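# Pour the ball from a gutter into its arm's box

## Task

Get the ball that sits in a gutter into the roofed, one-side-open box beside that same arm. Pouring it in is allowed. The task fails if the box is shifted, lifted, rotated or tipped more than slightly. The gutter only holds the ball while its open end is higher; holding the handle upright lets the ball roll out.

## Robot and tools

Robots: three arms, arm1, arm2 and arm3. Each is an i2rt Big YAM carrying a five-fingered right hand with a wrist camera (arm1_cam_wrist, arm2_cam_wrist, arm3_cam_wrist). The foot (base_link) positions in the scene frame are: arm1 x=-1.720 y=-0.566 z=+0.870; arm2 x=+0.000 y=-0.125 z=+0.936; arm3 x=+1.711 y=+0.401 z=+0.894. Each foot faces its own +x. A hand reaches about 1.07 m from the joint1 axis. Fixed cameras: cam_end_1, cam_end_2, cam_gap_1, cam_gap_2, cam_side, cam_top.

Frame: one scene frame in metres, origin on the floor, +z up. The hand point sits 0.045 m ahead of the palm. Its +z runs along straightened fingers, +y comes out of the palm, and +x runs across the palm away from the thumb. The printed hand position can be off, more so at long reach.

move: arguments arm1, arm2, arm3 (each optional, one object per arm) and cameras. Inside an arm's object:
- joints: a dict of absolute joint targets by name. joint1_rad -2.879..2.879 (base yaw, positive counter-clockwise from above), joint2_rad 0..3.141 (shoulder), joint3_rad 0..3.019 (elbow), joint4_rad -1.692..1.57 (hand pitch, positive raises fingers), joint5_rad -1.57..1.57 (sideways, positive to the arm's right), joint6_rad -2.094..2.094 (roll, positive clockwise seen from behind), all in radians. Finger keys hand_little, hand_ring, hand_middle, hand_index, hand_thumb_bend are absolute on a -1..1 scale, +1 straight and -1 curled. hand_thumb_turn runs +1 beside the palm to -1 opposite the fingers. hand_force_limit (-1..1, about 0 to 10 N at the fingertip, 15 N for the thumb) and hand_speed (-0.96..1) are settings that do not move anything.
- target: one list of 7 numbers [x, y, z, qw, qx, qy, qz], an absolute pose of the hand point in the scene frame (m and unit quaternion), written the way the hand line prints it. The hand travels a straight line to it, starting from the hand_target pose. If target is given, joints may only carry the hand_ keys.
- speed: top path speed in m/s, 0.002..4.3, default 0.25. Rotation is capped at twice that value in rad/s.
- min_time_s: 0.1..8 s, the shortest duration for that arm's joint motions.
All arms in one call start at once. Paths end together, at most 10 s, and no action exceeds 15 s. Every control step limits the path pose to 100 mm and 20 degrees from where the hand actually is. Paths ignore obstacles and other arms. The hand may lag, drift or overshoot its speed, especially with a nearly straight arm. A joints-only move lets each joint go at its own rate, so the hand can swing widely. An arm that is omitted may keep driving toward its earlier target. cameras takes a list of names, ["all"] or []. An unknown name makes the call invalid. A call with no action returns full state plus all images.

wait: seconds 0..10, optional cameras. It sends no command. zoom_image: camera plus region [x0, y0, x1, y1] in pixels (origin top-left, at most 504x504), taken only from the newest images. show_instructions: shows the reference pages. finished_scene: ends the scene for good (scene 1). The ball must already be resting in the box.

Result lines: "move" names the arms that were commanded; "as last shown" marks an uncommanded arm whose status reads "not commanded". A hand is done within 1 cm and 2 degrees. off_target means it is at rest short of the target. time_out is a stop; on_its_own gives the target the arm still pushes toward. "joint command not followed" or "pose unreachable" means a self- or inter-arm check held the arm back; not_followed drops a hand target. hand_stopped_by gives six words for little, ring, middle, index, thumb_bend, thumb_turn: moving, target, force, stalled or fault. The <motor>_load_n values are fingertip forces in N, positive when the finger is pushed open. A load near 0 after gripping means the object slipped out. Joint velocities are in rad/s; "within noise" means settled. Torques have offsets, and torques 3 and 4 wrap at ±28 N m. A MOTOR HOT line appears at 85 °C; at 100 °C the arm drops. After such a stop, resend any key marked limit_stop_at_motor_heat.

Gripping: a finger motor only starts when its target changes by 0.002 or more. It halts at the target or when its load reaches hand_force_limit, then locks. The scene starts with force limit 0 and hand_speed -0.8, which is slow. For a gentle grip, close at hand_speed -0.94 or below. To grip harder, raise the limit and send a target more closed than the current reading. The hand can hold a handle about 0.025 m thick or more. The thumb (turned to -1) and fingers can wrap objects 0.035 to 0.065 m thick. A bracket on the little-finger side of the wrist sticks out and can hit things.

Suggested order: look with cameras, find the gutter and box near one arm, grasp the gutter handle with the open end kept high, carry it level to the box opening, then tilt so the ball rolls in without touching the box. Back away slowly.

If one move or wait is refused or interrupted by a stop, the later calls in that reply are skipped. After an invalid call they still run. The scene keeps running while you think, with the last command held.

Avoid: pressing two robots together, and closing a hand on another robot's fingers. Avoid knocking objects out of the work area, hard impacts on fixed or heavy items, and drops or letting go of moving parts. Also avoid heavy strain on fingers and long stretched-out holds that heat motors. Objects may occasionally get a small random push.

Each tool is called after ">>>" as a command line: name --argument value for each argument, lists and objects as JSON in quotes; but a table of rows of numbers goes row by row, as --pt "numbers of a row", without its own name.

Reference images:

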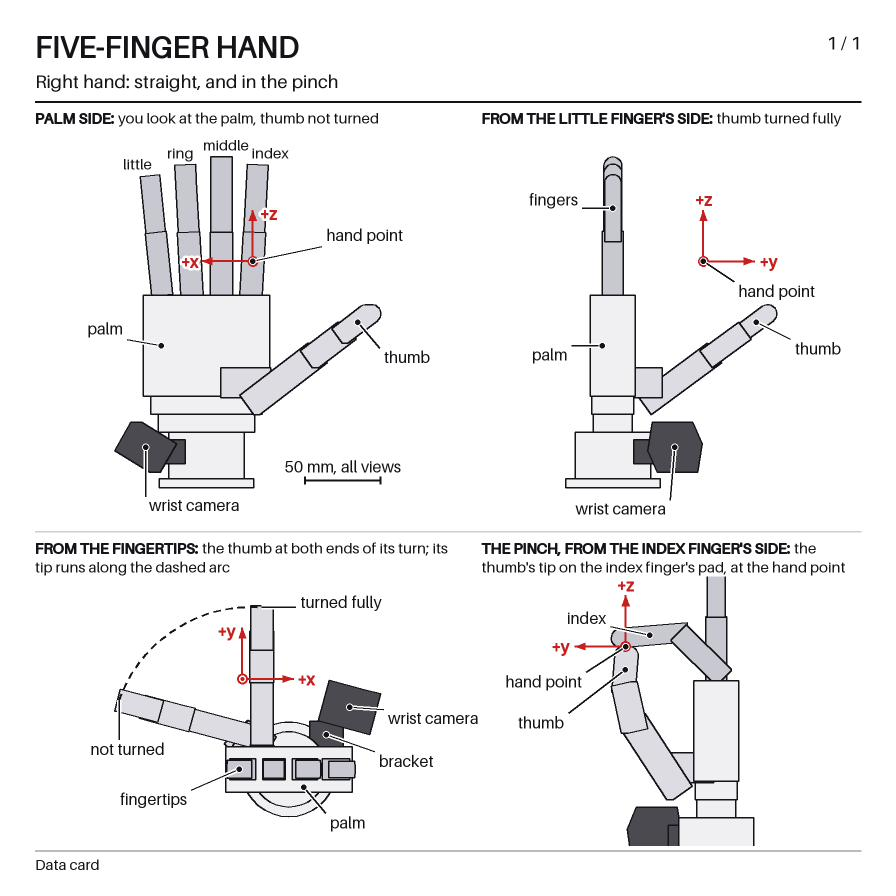

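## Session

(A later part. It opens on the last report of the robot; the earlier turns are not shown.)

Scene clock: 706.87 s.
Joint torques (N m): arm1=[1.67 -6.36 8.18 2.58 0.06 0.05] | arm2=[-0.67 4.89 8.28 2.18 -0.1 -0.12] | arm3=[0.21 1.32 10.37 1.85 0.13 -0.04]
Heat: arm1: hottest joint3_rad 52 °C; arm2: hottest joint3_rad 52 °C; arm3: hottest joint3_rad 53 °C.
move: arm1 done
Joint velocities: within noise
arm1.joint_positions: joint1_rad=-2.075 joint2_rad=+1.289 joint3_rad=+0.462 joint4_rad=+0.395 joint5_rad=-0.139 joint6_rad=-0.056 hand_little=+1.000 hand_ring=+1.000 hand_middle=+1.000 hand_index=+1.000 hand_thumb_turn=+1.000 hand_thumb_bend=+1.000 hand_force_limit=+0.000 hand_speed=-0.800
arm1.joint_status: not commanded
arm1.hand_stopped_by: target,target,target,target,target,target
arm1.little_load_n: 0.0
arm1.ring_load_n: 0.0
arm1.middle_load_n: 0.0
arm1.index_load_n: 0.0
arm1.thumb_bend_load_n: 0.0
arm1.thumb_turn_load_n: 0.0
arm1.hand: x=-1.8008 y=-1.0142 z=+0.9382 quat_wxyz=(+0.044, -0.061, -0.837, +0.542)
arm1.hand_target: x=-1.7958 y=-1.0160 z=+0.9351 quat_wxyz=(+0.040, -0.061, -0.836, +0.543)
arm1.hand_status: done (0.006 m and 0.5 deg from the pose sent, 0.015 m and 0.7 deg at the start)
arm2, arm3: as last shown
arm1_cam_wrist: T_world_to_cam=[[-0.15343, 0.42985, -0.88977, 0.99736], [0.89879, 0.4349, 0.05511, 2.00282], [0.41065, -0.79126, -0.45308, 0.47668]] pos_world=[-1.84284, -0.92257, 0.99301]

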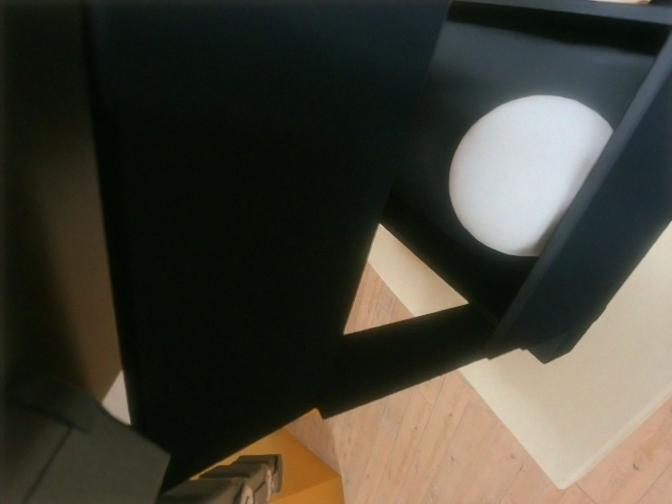

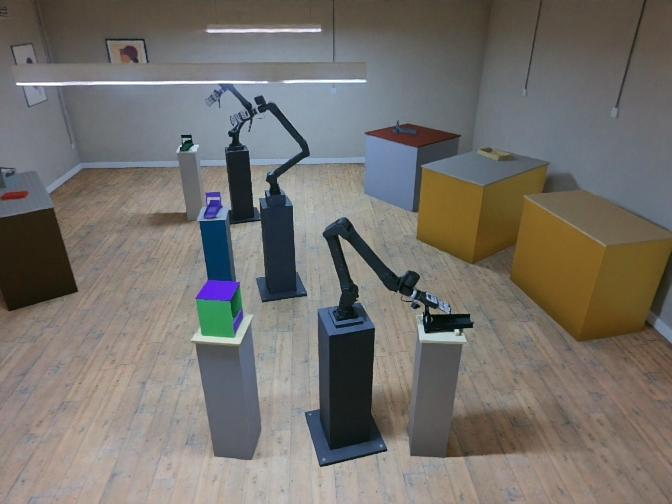

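>>> move --arm1 '{"target": [-1.7970, -1.0239, 0.9334, -0.0399, 0.0614, 0.8364, -0.5432], "speed": 0.05}' --cameras '["arm1_cam_wrist", "cam_end_1"]'

>>> zoom_image --camera "arm1_cam_wrist" --region '[60, 300, 360, 504]'

>>> zoom_image --camera "cam_end_1" --region '[400, 280, 480, 344]'

Scene clock: 727.83 s.
Joint torques (N m): arm1=[1.79 -5.83 9.63 2.37 0.12 0.03] | arm2=[0.26 4.54 8.14 2.18 -0.08 -0.07] | arm3=[0.56 1.49 10.37 1.8 0.15 -0.05]
Heat: arm1: hottest joint3_rad 51 °C; arm2: hottest joint3_rad 52 °C; arm3: hottest joint3_rad 53 °C.
move: arm1 done
Joint velocities: within noise
arm1.joint_positions: joint1_rad=-2.072 joint2_rad=+1.309 joint3_rad=+0.462 joint4_rad=+0.411 joint5_rad=-0.137 joint6_rad=-0.052 hand_little=+1.000 hand_ring=+1.000 hand_middle=+1.000 hand_index=+1.000 hand_thumb_turn=+1.000 hand_thumb_bend=+1.000 hand_force_limit=+0.000 hand_speed=-0.800
arm1.joint_status: not commanded
arm1.hand_stopped_by: target,target,target,target,target,target
arm1.little_load_n: 0.0
arm1.ring_load_n: 0.0
arm1.middle_load_n: 0.0
arm1.index_load_n: 0.0
arm1.thumb_bend_load_n: 0.0
arm1.thumb_turn_load_n: -0.5
arm1.hand: x=-1.8002 y=-1.0157 z=+0.9332 quat_wxyz=(+0.042, -0.062, -0.838, +0.540)
arm1.hand_target: x=-1.7969 y=-1.0236 z=+0.9335 quat_wxyz=(+0.040, -0.061, -0.836, +0.543)
arm1.hand_status: done (0.009 m and 0.5 deg from the pose sent, 0.011 m and 0.5 deg at the start)
arm2, arm3: as last shown
arm1_cam_wrist: T_world_to_cam=[[-0.1498, 0.43289, -0.88892, 1.00247], [0.89886, 0.43413, 0.05994, 1.99802], [0.41185, -0.79003, -0.45413, 0.4773]] pos_world=[-1.84233, -0.92426, 0.98811]

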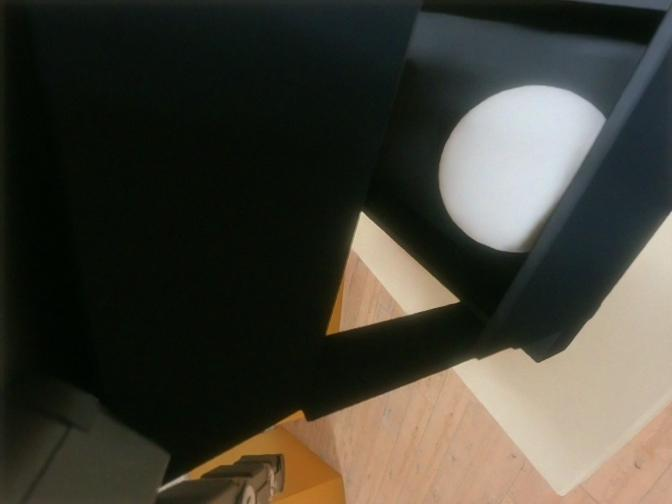

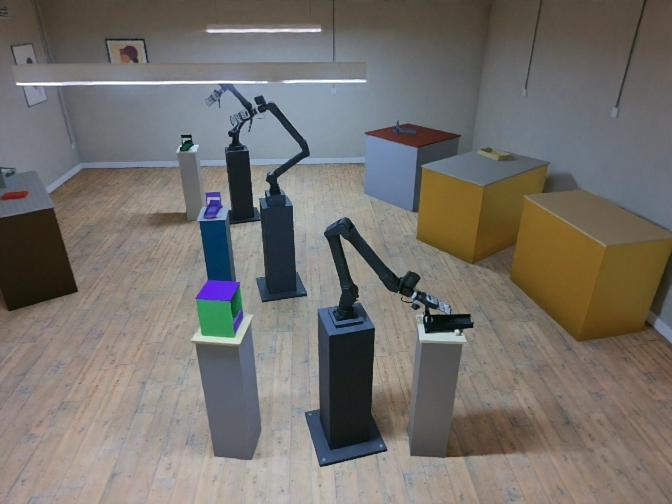

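Scaled by 1.680.

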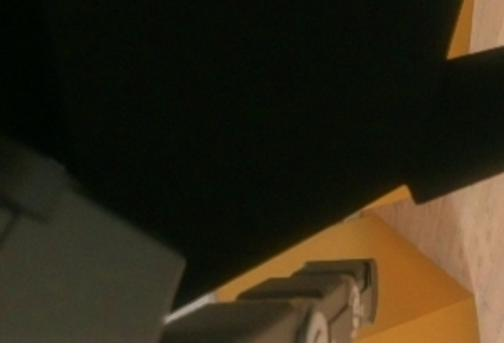

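Scaled by 6.300.

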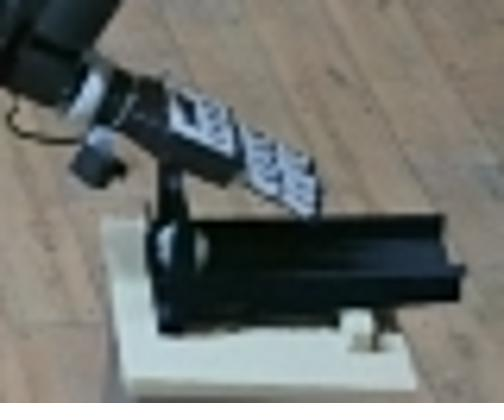

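>>> move --arm1 '{"target": [-1.7976, -1.0320, 0.9318, -0.0399, 0.0614, 0.8364, -0.5432], "speed": 0.05}' --cameras '["arm1_cam_wrist", "cam_end_1"]'

>>> zoom_image --camera "cam_end_1" --region '[400, 280, 480, 344]'

Scene clock: 747.87 s.
Joint torques (N m): arm1=[1.79 -5.3 10.66 2.06 0.16 -0.04] | arm2=[-0.5 4.54 8.34 2.14 -0.12 -0.07] | arm3=[0.62 1.67 10.25 1.72 0.12 -0.07]
Heat: arm1: hottest joint3_rad 51 °C; arm2: hottest joint3_rad 52 °C; arm3: hottest joint3_rad 53 °C.
move: arm1 off_target
Joint velocities: within noise
arm1.joint_positions: joint1_rad=-2.067 joint2_rad=+1.325 joint3_rad=+0.468 joint4_rad=+0.429 joint5_rad=-0.134 joint6_rad=-0.044 hand_little=+1.000 hand_ring=+1.000 hand_middle=+1.000 hand_index=+1.000 hand_thumb_turn=+1.000 hand_thumb_bend=+1.000 hand_force_limit=+0.000 hand_speed=-0.800
arm1.joint_status: not commanded
arm1.hand_stopped_by: target,target,target,target,target,target
arm1.little_load_n: 0.0
arm1.ring_load_n: 0.0
arm1.middle_load_n: 0.0
arm1.index_load_n: 0.0
arm1.thumb_bend_load_n: 0.5
arm1.thumb_turn_load_n: -0.5
arm1.hand: x=-1.7995 y=-1.0207 z=+0.9328 quat_wxyz=(+0.041, -0.064, -0.836, +0.543)
arm1.hand_target: x=-1.7974 y=-1.0316 z=+0.9321 quat_wxyz=(+0.040, -0.061, -0.836, +0.543)
arm1.hand_status: off_target (0.011 m and 0.3 deg from the pose sent, 0.017 m and 0.5 deg at the start)
arm2, arm3: as last shown
arm1_cam_wrist: T_world_to_cam=[[-0.14557, 0.42601, -0.89293, 1.00872], [0.89926, 0.43327, 0.06011, 1.99928], [0.41249, -0.79422, -0.44616, 0.46231]] pos_world=[-1.84173, -0.92877, 0.98681]

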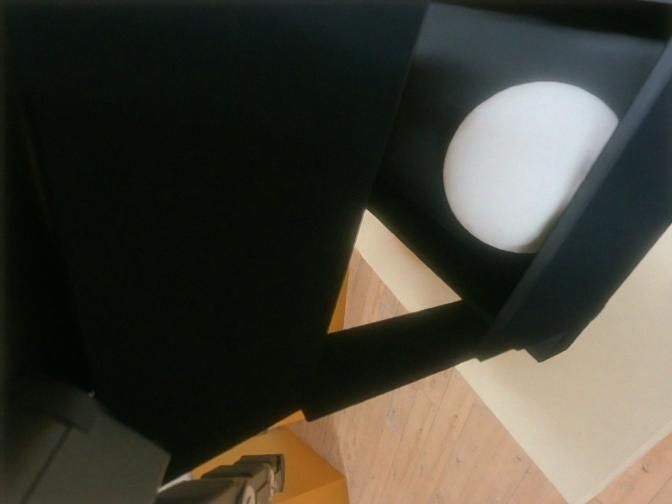

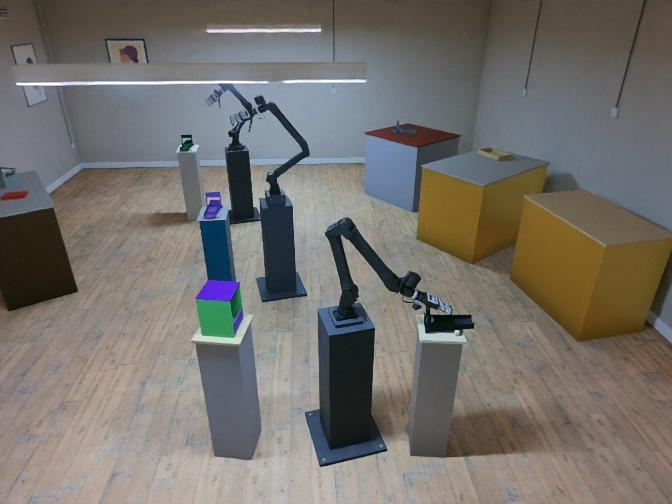

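Scaled by 6.300.

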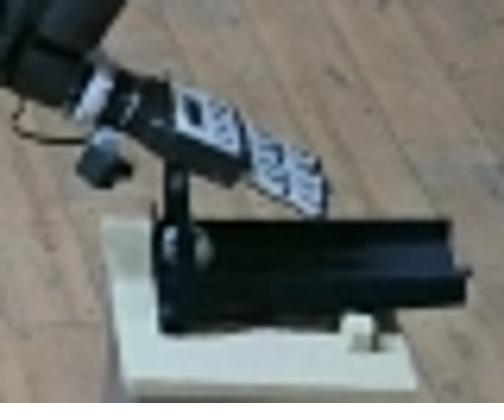

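>>> move --arm1 '{"target": [-1.7978, -1.0330, 0.9425, -0.0399, 0.0614, 0.8364, -0.5432], "speed": 0.05}' --cameras '["arm1_cam_wrist", "cam_end_1"]'

>>> zoom_image --camera "cam_end_1" --region '[400, 280, 480, 344]'

Scene clock: 755.83 s.
Joint torques (N m): arm1=[1.73 -7.65 11.38 1.16 0.11 -0.03] | arm2=[0.56 4.13 8.24 2.24 -0.13 -0.08] | arm3=[0.15 1.55 10.22 1.81 0.14 -0.05]
Heat: arm1: hottest joint3_rad 51 °C; arm2: hottest joint3_rad 53 °C; arm3: hottest joint3_rad 53 °C.
move: arm1 off_target
Joint velocities: within noise
arm1.joint_positions: joint1_rad=-2.067 joint2_rad=+1.323 joint3_rad=+0.475 joint4_rad=+0.409 joint5_rad=-0.133 joint6_rad=-0.044 hand_little=+1.000 hand_ring=+1.000 hand_middle=+1.000 hand_index=+1.000 hand_thumb_turn=+1.000 hand_thumb_bend=+1.000 hand_force_limit=+0.000 hand_speed=-0.800
arm1.joint_status: not commanded
arm1.hand_stopped_by: target,target,target,target,target,target
arm1.little_load_n: -0.5
arm1.ring_load_n: 0.0
arm1.middle_load_n: 0.0
arm1.index_load_n: 0.0
arm1.thumb_bend_load_n: 0.0
arm1.thumb_turn_load_n: -1.0
arm1.hand: x=-1.7996 y=-1.0207 z=+0.9327 quat_wxyz=(+0.040, -0.065, -0.839, +0.539)
arm1.hand_target: x=-1.7976 y=-1.0325 z=+0.9428 quat_wxyz=(+0.040, -0.061, -0.836, +0.543)
arm1.hand_status: off_target (0.016 m and 0.7 deg from the pose sent, 0.016 m and 0.3 deg at the start)
arm2.joint_positions: joint1_rad=-0.243 joint2_rad=+0.604 joint3_rad=+1.515 joint4_rad=-1.204 joint5_rad=-0.247 joint6_rad=-0.869 hand_little=+1.000 hand_ring=+1.000 hand_middle=+1.000 hand_index=+1.000 hand_thumb_turn=+1.000 hand_thumb_bend=+1.000 hand_force_limit=+0.000 hand_speed=-0.800
arm2.joint_status: not commanded
arm2.hand_stopped_by: target,target,target,target,target,target
arm2.little_load_n: 0.0
arm2.ring_load_n: 0.0
arm2.middle_load_n: 0.0
arm2.index_load_n: 0.0
arm2.thumb_bend_load_n: 0.0
arm2.thumb_turn_load_n: 0.0
arm2.hand: x=-0.0145 y=+0.0995 z=+1.5017 quat_wxyz=(-0.575, +0.699, +0.390, +0.169)
arm2.hand_target: x=-0.0146 y=+0.0969 z=+1.5097 quat_wxyz=(-0.581, +0.694, +0.389, +0.173)
arm2.hand_status: not commanded
arm3.joint_positions: joint1_rad=-0.892 joint2_rad=+0.615 joint3_rad=+1.365 joint4_rad=-1.277 joint5_rad=+0.191 joint6_rad=-1.066 hand_little=+1.000 hand_ring=+1.000 hand_middle=+1.000 hand_index=+1.000 hand_thumb_turn=+1.000 hand_thumb_bend=+1.000 hand_force_limit=+0.000 hand_speed=-0.800
arm3.joint_status: not commanded
arm3.hand_stopped_by: target,target,target,target,target,target
arm3.little_load_n: 0.0
arm3.ring_load_n: 0.0
arm3.middle_load_n: 0.5
arm3.index_load_n: 0.0
arm3.thumb_bend_load_n: 0.0
arm3.thumb_turn_load_n: 0.0
arm3.hand: x=+1.5807 y=+0.5943 z=+1.3823 quat_wxyz=(+0.494, -0.509, -0.696, -0.116)
arm3.hand_target: x=+1.5814 y=+0.5938 z=+1.3925 quat_wxyz=(+0.504, -0.507, -0.690, -0.116)
arm3.hand_status: not commanded
arm1_cam_wrist: T_world_to_cam=[[-0.14288, 0.43536, -0.88884, 1.01924], [0.89946, 0.43184, 0.06693, 1.99185], [0.41298, -0.78992, -0.4533, 0.47427]] pos_world=[-1.84183, -0.92926, 0.98762]

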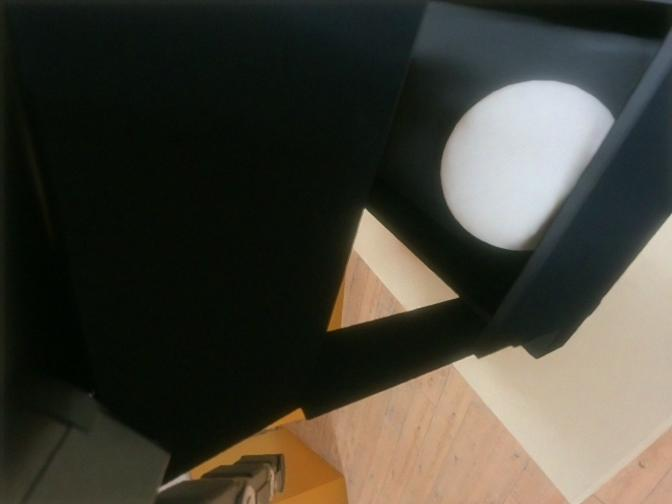

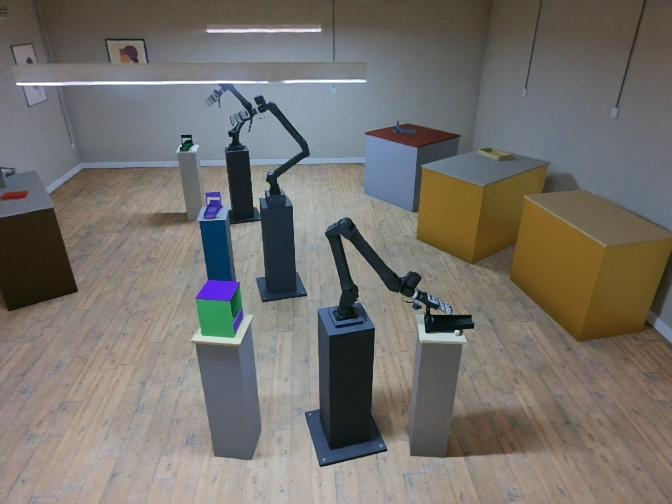

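Scaled by 6.300.

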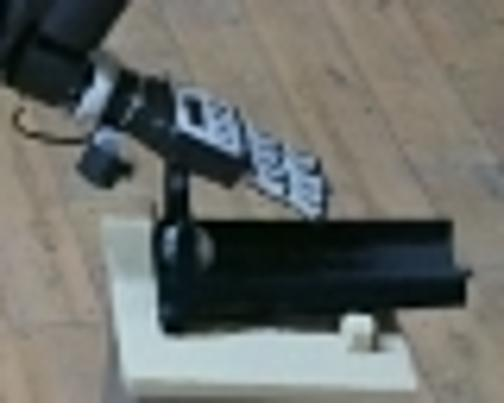

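>>> move --arm1 '{"target": [-1.7985, -1.0400, 0.9600, -0.0399, 0.0614, 0.8364, -0.5432], "speed": 0.08}' --cameras '["arm1_cam_wrist", "cam_end_1"]'

>>> zoom_image --camera "cam_end_1" --region '[400, 280, 480, 344]'

Scene clock: 762.43 s.
Joint torques (N m): arm1=[1.73 -8.59 12.83 1.42 0.02 -0.02] | arm2=[0.03 5.07 8.32 2.26 -0.12 -0.1] | arm3=[0.62 1.2 10.32 1.77 0.14 -0.06]
Heat: arm1: hottest joint3_rad 51 °C; arm2: hottest joint3_rad 53 °C; arm3: hottest joint3_rad 53 °C.
move: arm1 off_target
Joint velocities: within noise
arm1.joint_positions: joint1_rad=-2.064 joint2_rad=+1.301 joint3_rad=+0.500 joint4_rad=+0.333 joint5_rad=-0.128 joint6_rad=-0.044 hand_little=+1.000 hand_ring=+1.000 hand_middle=+1.000 hand_index=+1.000 hand_thumb_turn=+1.000 hand_thumb_bend=+1.000 hand_force_limit=+0.000 hand_speed=-0.800
arm1.joint_status: not commanded
arm1.hand_stopped_by: target,target,target,target,target,target
arm1.little_load_n: 0.0
arm1.ring_load_n: 0.0
arm1.middle_load_n: 0.0
arm1.index_load_n: 0.0
arm1.thumb_bend_load_n: 0.0
arm1.thumb_turn_load_n: 0.0
arm1.hand: x=-1.7992 y=-1.0207 z=+0.9379 quat_wxyz=(+0.039, -0.067, -0.847, +0.526)
arm1.hand_target: x=-1.7982 y=-1.0389 z=+0.9606 quat_wxyz=(+0.040, -0.061, -0.836, +0.544)
arm1.hand_status: off_target (0.029 m and 2.3 deg from the pose sent, 0.033 m and 0.7 deg at the start)
arm2, arm3: as last shown
arm3.middle_load_n: -0.5
arm1_cam_wrist: T_world_to_cam=[[-0.13638, 0.46101, -0.87685, 1.0505], [0.89994, 0.42767, 0.08488, 1.97093], [0.41413, -0.77754, -0.47321, 0.5099]] pos_world=[-1.84162, -0.93073, 0.99514]

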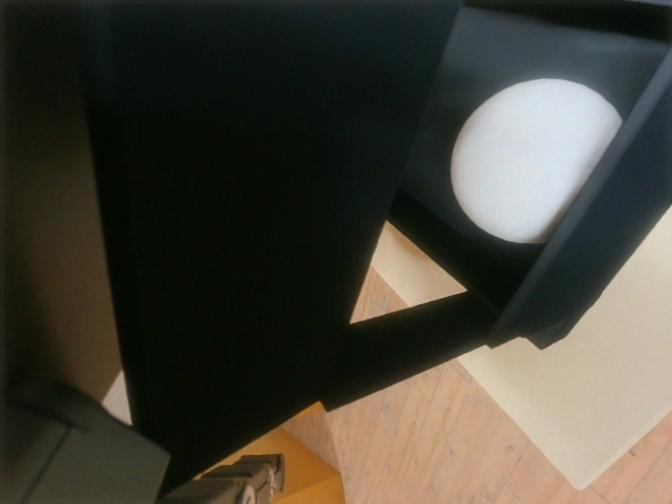

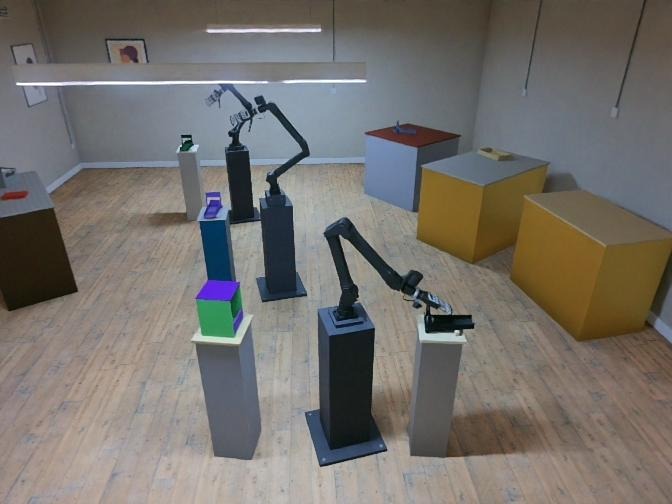

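Scaled by 6.300.

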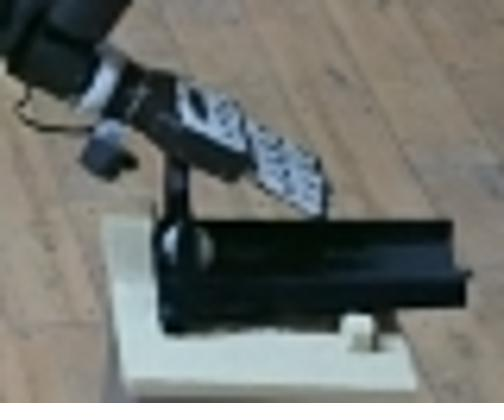

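>>> move --arm1 '{"target": [-1.7965, -1.0200, 0.9650, -0.0399, 0.0614, 0.8364, -0.5432], "speed": 0.08}' --cameras '["arm1_cam_wrist", "cam_end_1"]'

>>> zoom_image --camera "cam_end_1" --region '[400, 280, 480, 344]'

Scene clock: 774.17 s.
Joint torques (N m): arm1=[0.91 -7.88 9.8 1.43 -0.28 -0.07] | arm2=[-0.79 4.66 8.27 2.32 -0.14 -0.07] | arm3=[0.38 1.38 10.3 1.72 0.13 -0.07]
Heat: arm1: hottest joint3_rad 54 °C; arm2: hottest joint3_rad 53 °C; arm3: hottest joint3_rad 53 °C.
move: arm1 done
Joint velocities: within noise
arm1.joint_positions: joint1_rad=-2.064 joint2_rad=+1.232 joint3_rad=+0.500 joint4_rad=+0.304 joint5_rad=-0.129 joint6_rad=-0.044 hand_little=+1.000 hand_ring=+1.000 hand_middle=+1.000 hand_index=+1.000 hand_thumb_turn=+1.000 hand_thumb_bend=+1.000 hand_force_limit=+0.000 hand_speed=-0.800
arm1.joint_status: not commanded
arm1.hand_stopped_by: target,target,target,target,target,target
arm1.little_load_n: -0.5
arm1.ring_load_n: 0.0
arm1.middle_load_n: 0.0
arm1.index_load_n: 0.0
arm1.thumb_bend_load_n: 0.0
arm1.thumb_turn_load_n: -0.5
arm1.hand: x=-1.7981 y=-1.0193 z=+0.9619 quat_wxyz=(+0.042, -0.064, -0.836, +0.543)
arm1.hand_target: x=-1.7965 y=-1.0201 z=+0.9651 quat_wxyz=(+0.040, -0.061, -0.836, +0.543)
arm1.hand_status: done (0.004 m and 0.4 deg from the pose sent, 0.027 m and 2.4 deg at the start)
arm2, arm3: as last shown
arm2.thumb_bend_load_n: -0.5
arm3.middle_load_n: 0.0
arm1_cam_wrist: T_world_to_cam=[[-0.14661, 0.42696, -0.89231, 1.03284], [0.89987, 0.43217, 0.05893, 1.99677], [0.41079, -0.79432, -0.44756, 0.47405]] pos_world=[-1.84013, -0.92737, 1.01611]

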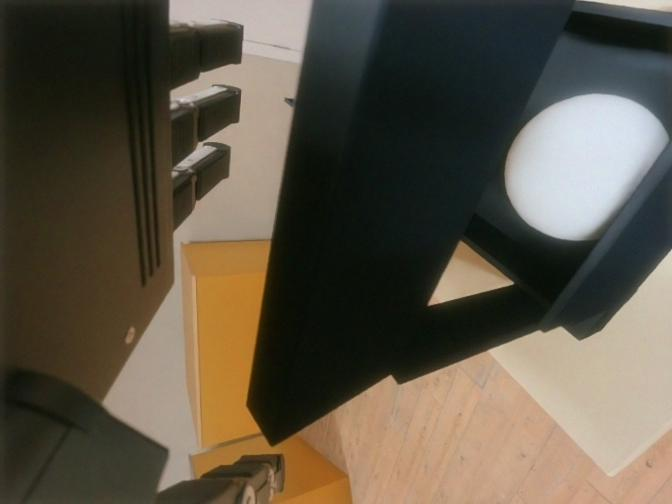

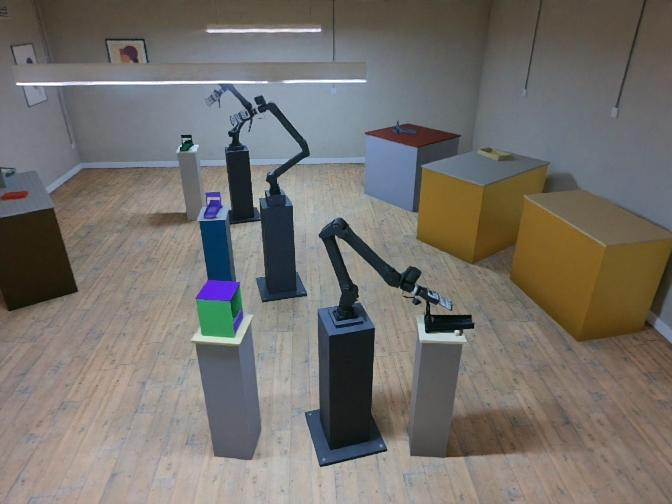

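Scaled by 6.300.

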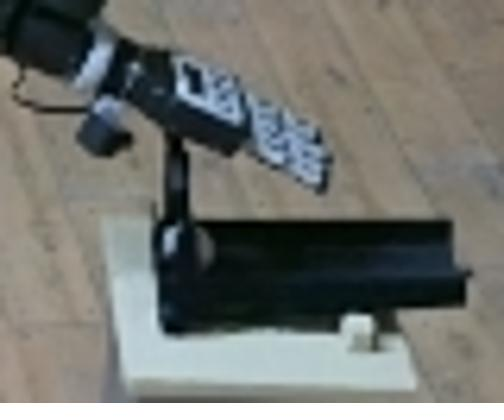

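>>> move --arm1 '{"target": [-1.8040, -1.0155, 0.9400, -0.0399, 0.0614, 0.8364, -0.5432], "speed": 0.06}' --cameras '["arm1_cam_wrist", "cam_end_1", "cam_side"]'

>>> zoom_image --camera "cam_end_1" --region '[400, 280, 480, 344]'

>>> zoom_image --camera "cam_side" --region '[50, 240, 120, 320]'

Scene clock: 842.80 s.
Joint torques (N m): arm1=[-0.38 -6.77 8.4 2.56 -0.29 -0.16] | arm2=[-0.15 4.95 8.17 2.17 -0.12 -0.11] | arm3=[0.56 1.2 10.28 1.89 0.14 -0.07]
Heat: arm1: hottest joint3_rad 54 °C; arm2: hottest joint3_rad 53 °C; arm3: hottest joint3_rad 54 °C.
move: arm1 done
Joint velocities: within noise
arm1.joint_positions: joint1_rad=-2.073 joint2_rad=+1.283 joint3_rad=+0.472 joint4_rad=+0.372 joint5_rad=-0.153 joint6_rad=-0.044 hand_little=+1.000 hand_ring=+1.000 hand_middle=+1.000 hand_index=+1.000 hand_thumb_turn=+1.000 hand_thumb_bend=+1.000 hand_force_limit=+0.000 hand_speed=-0.800
arm1.joint_status: not commanded
arm1.hand_stopped_by: target,target,target,target,target,target
arm1.little_load_n: 0.0
arm1.ring_load_n: 0.0
arm1.middle_load_n: 0.0
arm1.index_load_n: -0.5
arm1.thumb_bend_load_n: 0.0
arm1.thumb_turn_load_n: 0.0
arm1.hand: x=-1.7970 y=-1.0154 z=+0.9411 quat_wxyz=(+0.034, -0.062, -0.839, +0.540)
arm1.hand_target: x=-1.8039 y=-1.0154 z=+0.9401 quat_wxyz=(+0.040, -0.061, -0.837, +0.543)
arm1.hand_status: done (0.007 m and 0.9 deg from the pose sent, 0.023 m and 0.4 deg at the start)
arm2, arm3: as last shown
arm2.thumb_bend_load_n: 0.0
arm1_cam_wrist: T_world_to_cam=[[-0.14072, 0.43191, -0.89087, 1.027], [0.89368, 0.44266, 0.07344, 1.98108], [0.42607, -0.78582, -0.44828, 0.50412]] pos_world=[-1.84072, -0.92436, 0.99542]

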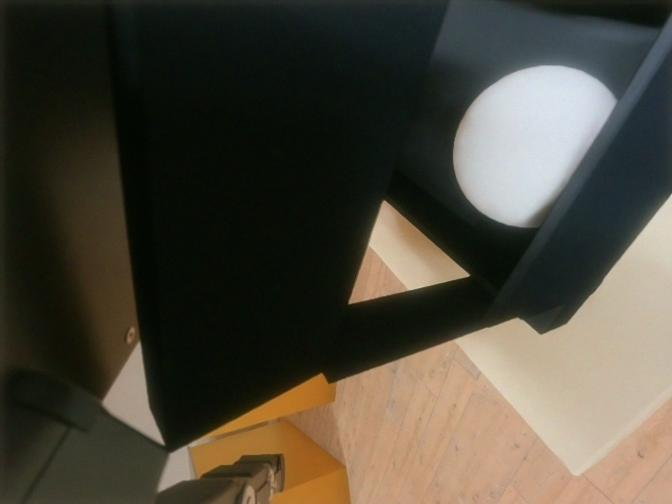

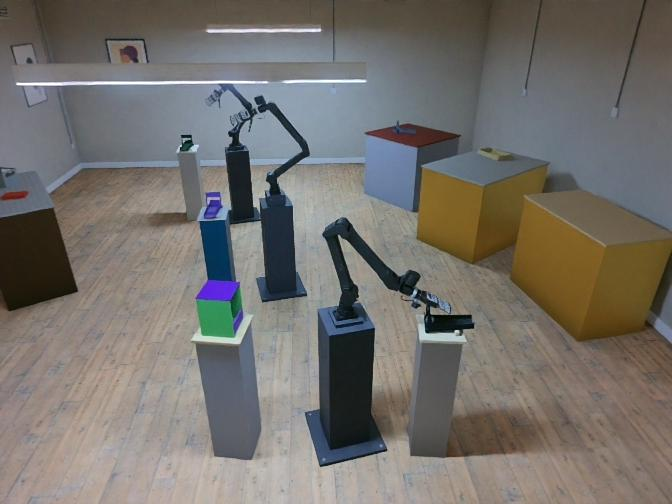

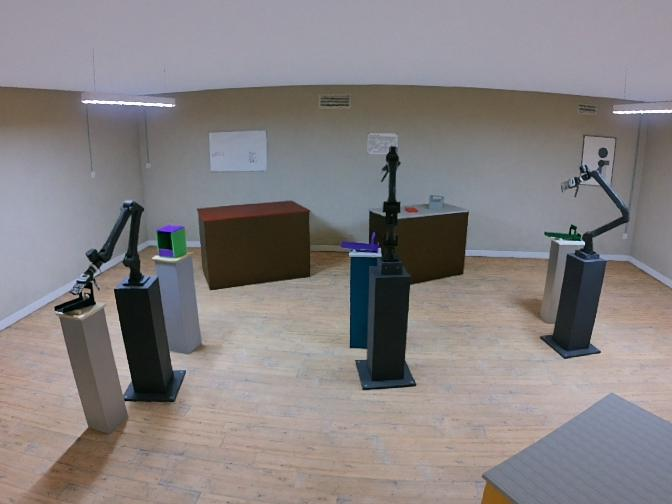

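Scaled by 6.300.

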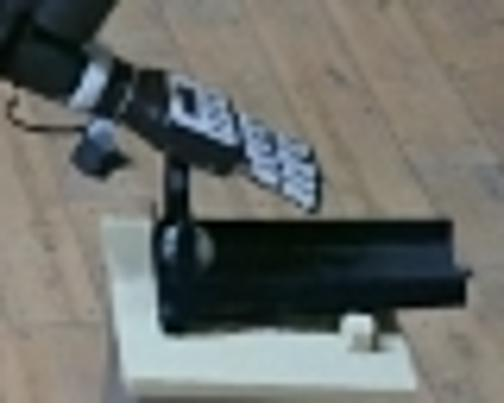

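Scaled by 6.300.

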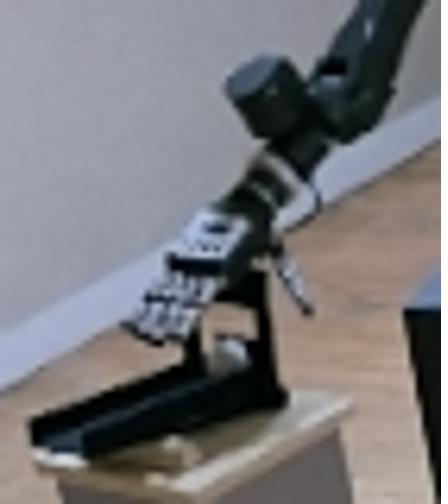

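>>> move --arm1 '{"joints": {"hand_thumb_turn": -1, "hand_force_limit": -0.7, "hand_speed": -0.65}}' --cameras '["arm1_cam_wrist", "cam_end_1", "cam_side"]'

>>> zoom_image --camera "cam_side" --region '[50, 240, 120, 320]'

Scene clock: 862.70 s.
Joint torques (N m): arm1=[-0.32 -6.71 8.42 2.56 -0.23 -0.17] | arm2=[0.5 4.6 8.34 2.21 -0.13 -0.11] | arm3=[0.26 1.44 10.28 1.69 0.13 -0.07]
Heat: arm1: hottest joint3_rad 53 °C; arm2: hottest joint3_rad 53 °C; arm3: hottest joint3_rad 54 °C.
move: arm1 done
Joint velocities: within noise
arm1.joint_positions: joint1_rad=-2.073 joint2_rad=+1.283 joint3_rad=+0.472 joint4_rad=+0.372 joint5_rad=-0.154 joint6_rad=-0.044 hand_little=+1.000 hand_ring=+1.000 hand_middle=+1.000 hand_index=+1.000 hand_thumb_turn=-1.000 hand_thumb_bend=+1.000 hand_force_limit=-0.700 hand_speed=-0.650
arm1.joint_status: all done
arm1.hand_stopped_by: target,target,target,target,target,target
arm1.little_load_n: 0.0
arm1.ring_load_n: 0.0
arm1.middle_load_n: 0.0
arm1.index_load_n: 0.0
arm1.thumb_bend_load_n: 0.0
arm1.thumb_turn_load_n: 0.5
arm1.hand: x=-1.7967 y=-1.0154 z=+0.9411 quat_wxyz=(+0.033, -0.062, -0.839, +0.540)
arm1.hand_target: x=-1.8039 y=-1.0154 z=+0.9401 quat_wxyz=(+0.040, -0.061, -0.837, +0.543)
arm1.hand_status: not commanded
arm2, arm3: as last shown
arm3.little_load_n: -0.5
arm3.index_load_n: -0.5
arm1_cam_wrist: T_world_to_cam=[[-0.14071, 0.43168, -0.89099, 1.02697], [0.8932, 0.44356, 0.07384, 1.98059], [0.42708, -0.78544, -0.44799, 0.50593]] pos_world=[-1.84062, -0.92446, 0.99542]

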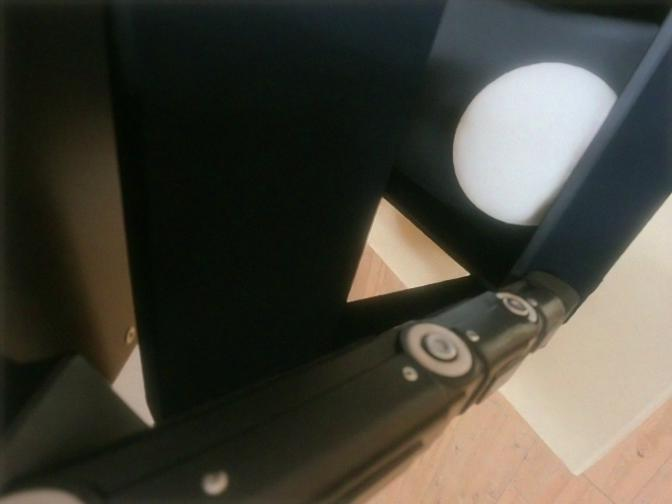

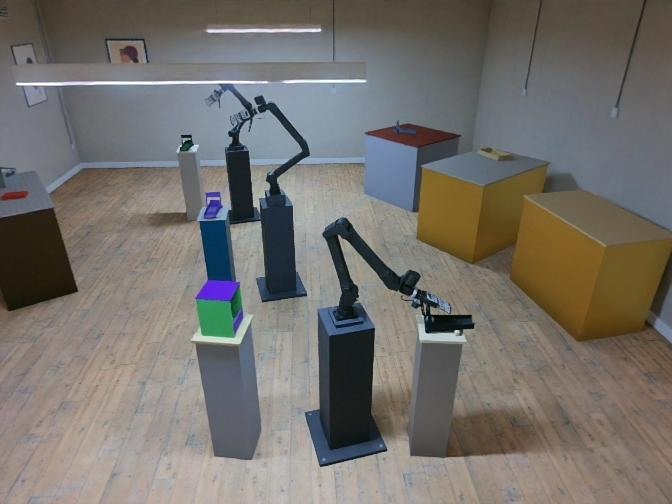

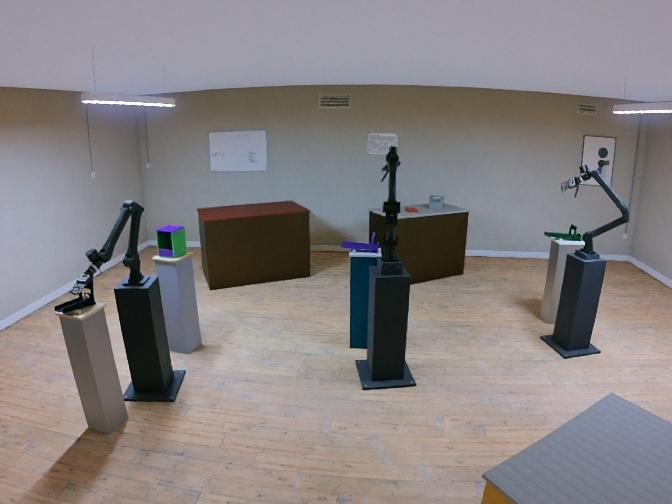

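Scaled by 6.300.

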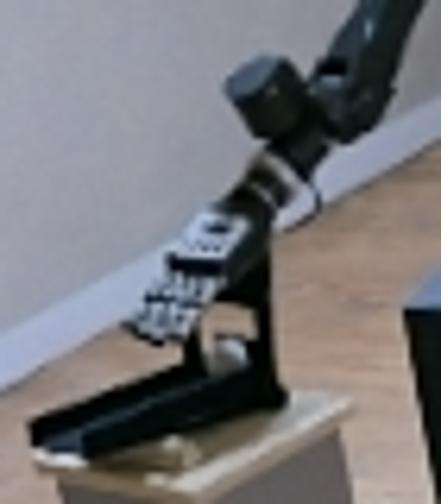

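>>> move --arm1 '{"joints": {"hand_index": -0.95, "hand_middle": -0.95, "hand_ring": -0.95, "hand_thumb_bend": -0.3, "hand_force_limit": -0.75, "hand_speed": -0.85}}' --cameras '["arm1_cam_wrist", "cam_end_1", "cam_side"]'

>>> zoom_image --camera "cam_side" --region '[50, 240, 120, 320]'

>>> zoom_image --camera "cam_end_1" --region '[400, 280, 480, 344]'

Scene clock: 879.87 s.
Joint torques (N m): arm1=[-0.44 -6.89 8.44 2.58 -0.24 -0.17] | arm2=[0.38 5.54 8.16 2.09 -0.13 -0.1] | arm3=[0.5 1.49 10.3 1.92 0.13 -0.07]
Heat: arm1: hottest joint3_rad 52 °C; arm2: hottest joint3_rad 53 °C; arm3: hottest joint3_rad 54 °C.
move: arm1 off_target
Joint velocities: within noise
arm1.joint_positions: joint1_rad=-2.074 joint2_rad=+1.284 joint3_rad=+0.470 joint4_rad=+0.372 joint5_rad=-0.154 joint6_rad=-0.044 hand_little=+1.000 hand_ring=+1.000 hand_middle=-0.681 hand_index=-0.654 hand_thumb_turn=-1.000 hand_thumb_bend=+0.808 hand_force_limit=-0.750 hand_speed=-0.850
arm1.joint_status: hand_ring off_target (ended at +1.000, target -0.950); hand_middle off_target (ended at -0.681, target -0.950); hand_index off_target (ended at -0.654, target -0.950); hand_thumb_bend off_target (ended at +0.808, target -0.300); the others done
arm1.hand_stopped_by: target,fault,force,force,force,target
arm1.little_load_n: 0.0
arm1.ring_load_n: 0.0
arm1.middle_load_n: 1.5
arm1.index_load_n: 0.0
arm1.thumb_bend_load_n: 2.0
arm1.thumb_turn_load_n: 0.0
arm1.hand: x=-1.7968 y=-1.0148 z=+0.9401 quat_wxyz=(+0.033, -0.062, -0.840, +0.539)
arm1.hand_target: x=-1.8040 y=-1.0154 z=+0.9400 quat_wxyz=(+0.040, -0.062, -0.837, +0.543)
arm1.hand_status: not commanded
arm2, arm3: as last shown
arm3.little_load_n: 0.0
arm3.index_load_n: 0.0
arm1_cam_wrist: T_world_to_cam=[[-0.13995, 0.43362, -0.89016, 1.02842], [0.89332, 0.44305, 0.07537, 1.97866], [0.42707, -0.78465, -0.44937, 0.50805]] pos_world=[-1.84062, -0.92395, 0.99462]

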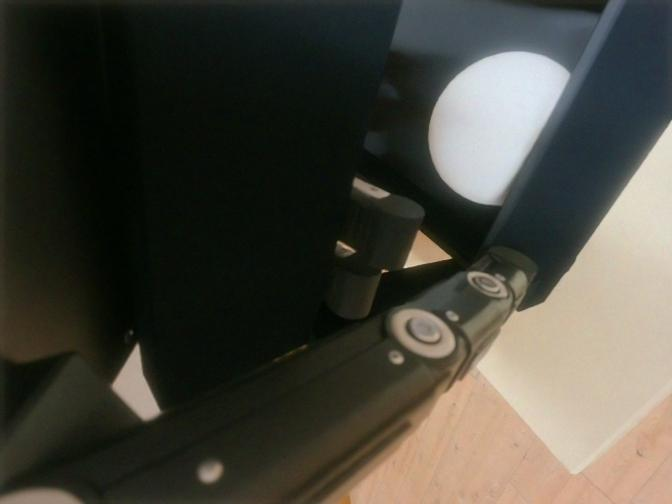

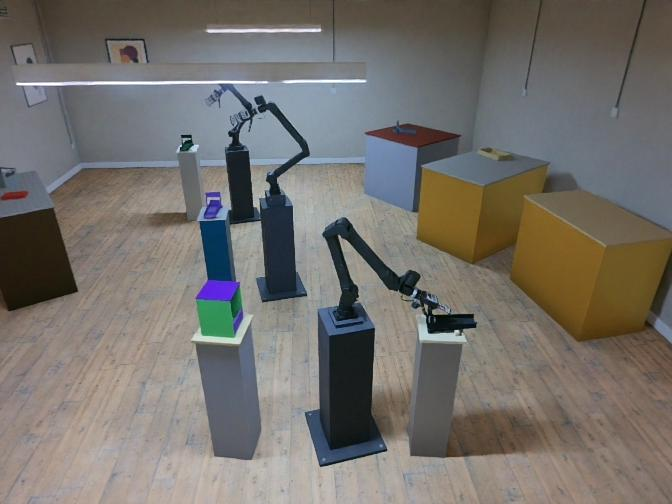

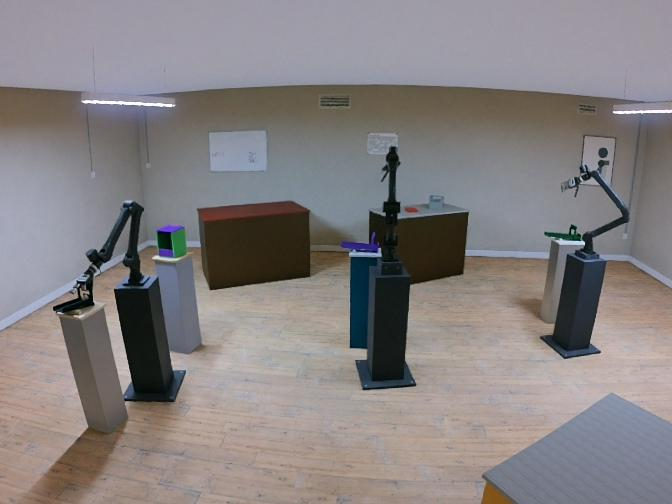

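Scaled by 6.300.

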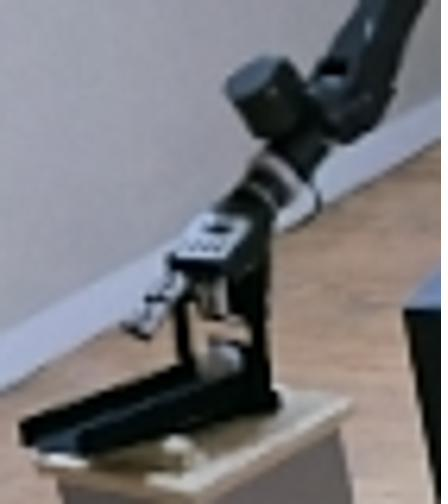

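Scaled by 6.300.

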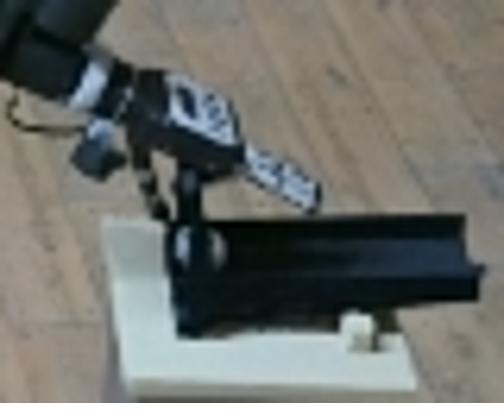

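>>> move --arm1 '{"joints": {"hand_index": -1, "hand_middle": -1, "hand_thumb_bend": -0.5, "hand_force_limit": -0.2, "hand_speed": -0.85}}' --cameras '["arm1_cam_wrist", "cam_end_1", "cam_side"]'

>>> zoom_image --camera "cam_end_1" --region '[400, 280, 480, 344]'

Scene clock: 900.03 s.
Joint torques (N m): arm1=[-0.32 -7.47 8.79 2.55 -0.23 -0.16] | arm2=[0.09 5.13 8.06 1.96 -0.12 -0.11] | arm3=[0.26 1.61 10.25 1.87 0.15 -0.05]
Heat: arm1: hottest joint3_rad 51 °C; arm2: hottest joint3_rad 53 °C; arm3: hottest joint3_rad 54 °C.
move: arm1 off_target
Joint velocities: within noise
arm1.joint_positions: joint1_rad=-2.074 joint2_rad=+1.291 joint3_rad=+0.466 joint4_rad=+0.372 joint5_rad=-0.155 joint6_rad=-0.045 hand_little=+1.000 hand_ring=+1.000 hand_middle=-0.777 hand_index=-0.791 hand_thumb_turn=-1.000 hand_thumb_bend=+0.525 hand_force_limit=-0.200 hand_speed=-0.850
arm1.joint_status: hand_middle off_target (ended at -0.777, target -1.000); hand_index off_target (ended at -0.791, target -1.000); hand_thumb_bend off_target (ended at +0.525, target -0.500); the others done
arm1.hand_stopped_by: target,fault,force,force,force,target
arm1.little_load_n: 0.0
arm1.ring_load_n: -0.5
arm1.middle_load_n: 1.0
arm1.index_load_n: 2.0
arm1.thumb_bend_load_n: 5.5
arm1.thumb_turn_load_n: 1.0
arm1.hand: x=-1.7965 y=-1.0124 z=+0.9349 quat_wxyz=(+0.032, -0.062, -0.843, +0.534)
arm1.hand_target: x=-1.8039 y=-1.0153 z=+0.9400 quat_wxyz=(+0.040, -0.062, -0.837, +0.543)
arm1.hand_status: not commanded
arm2, arm3: as last shown
arm1_cam_wrist: T_world_to_cam=[[-0.13805, 0.44343, -0.88562, 1.03188], [0.89311, 0.44227, 0.08223, 1.97018], [0.42814, -0.7796, -0.45708, 0.52176]] pos_world=[-1.84052, -0.92214, 0.99033]

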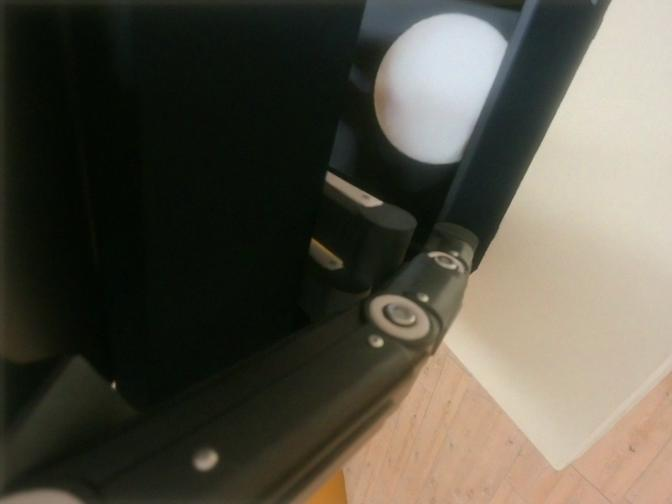

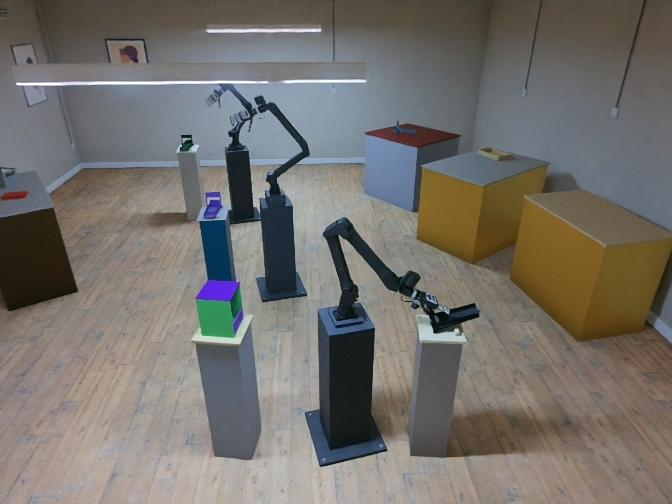

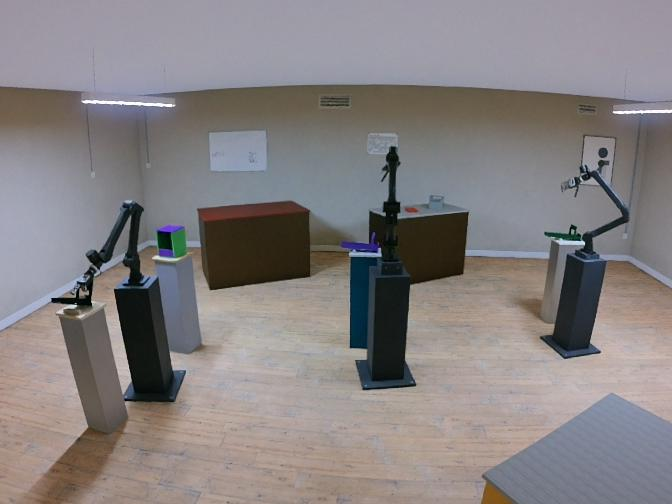

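Scaled by 6.300.

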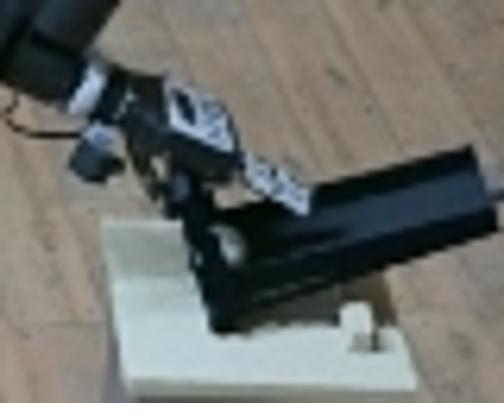

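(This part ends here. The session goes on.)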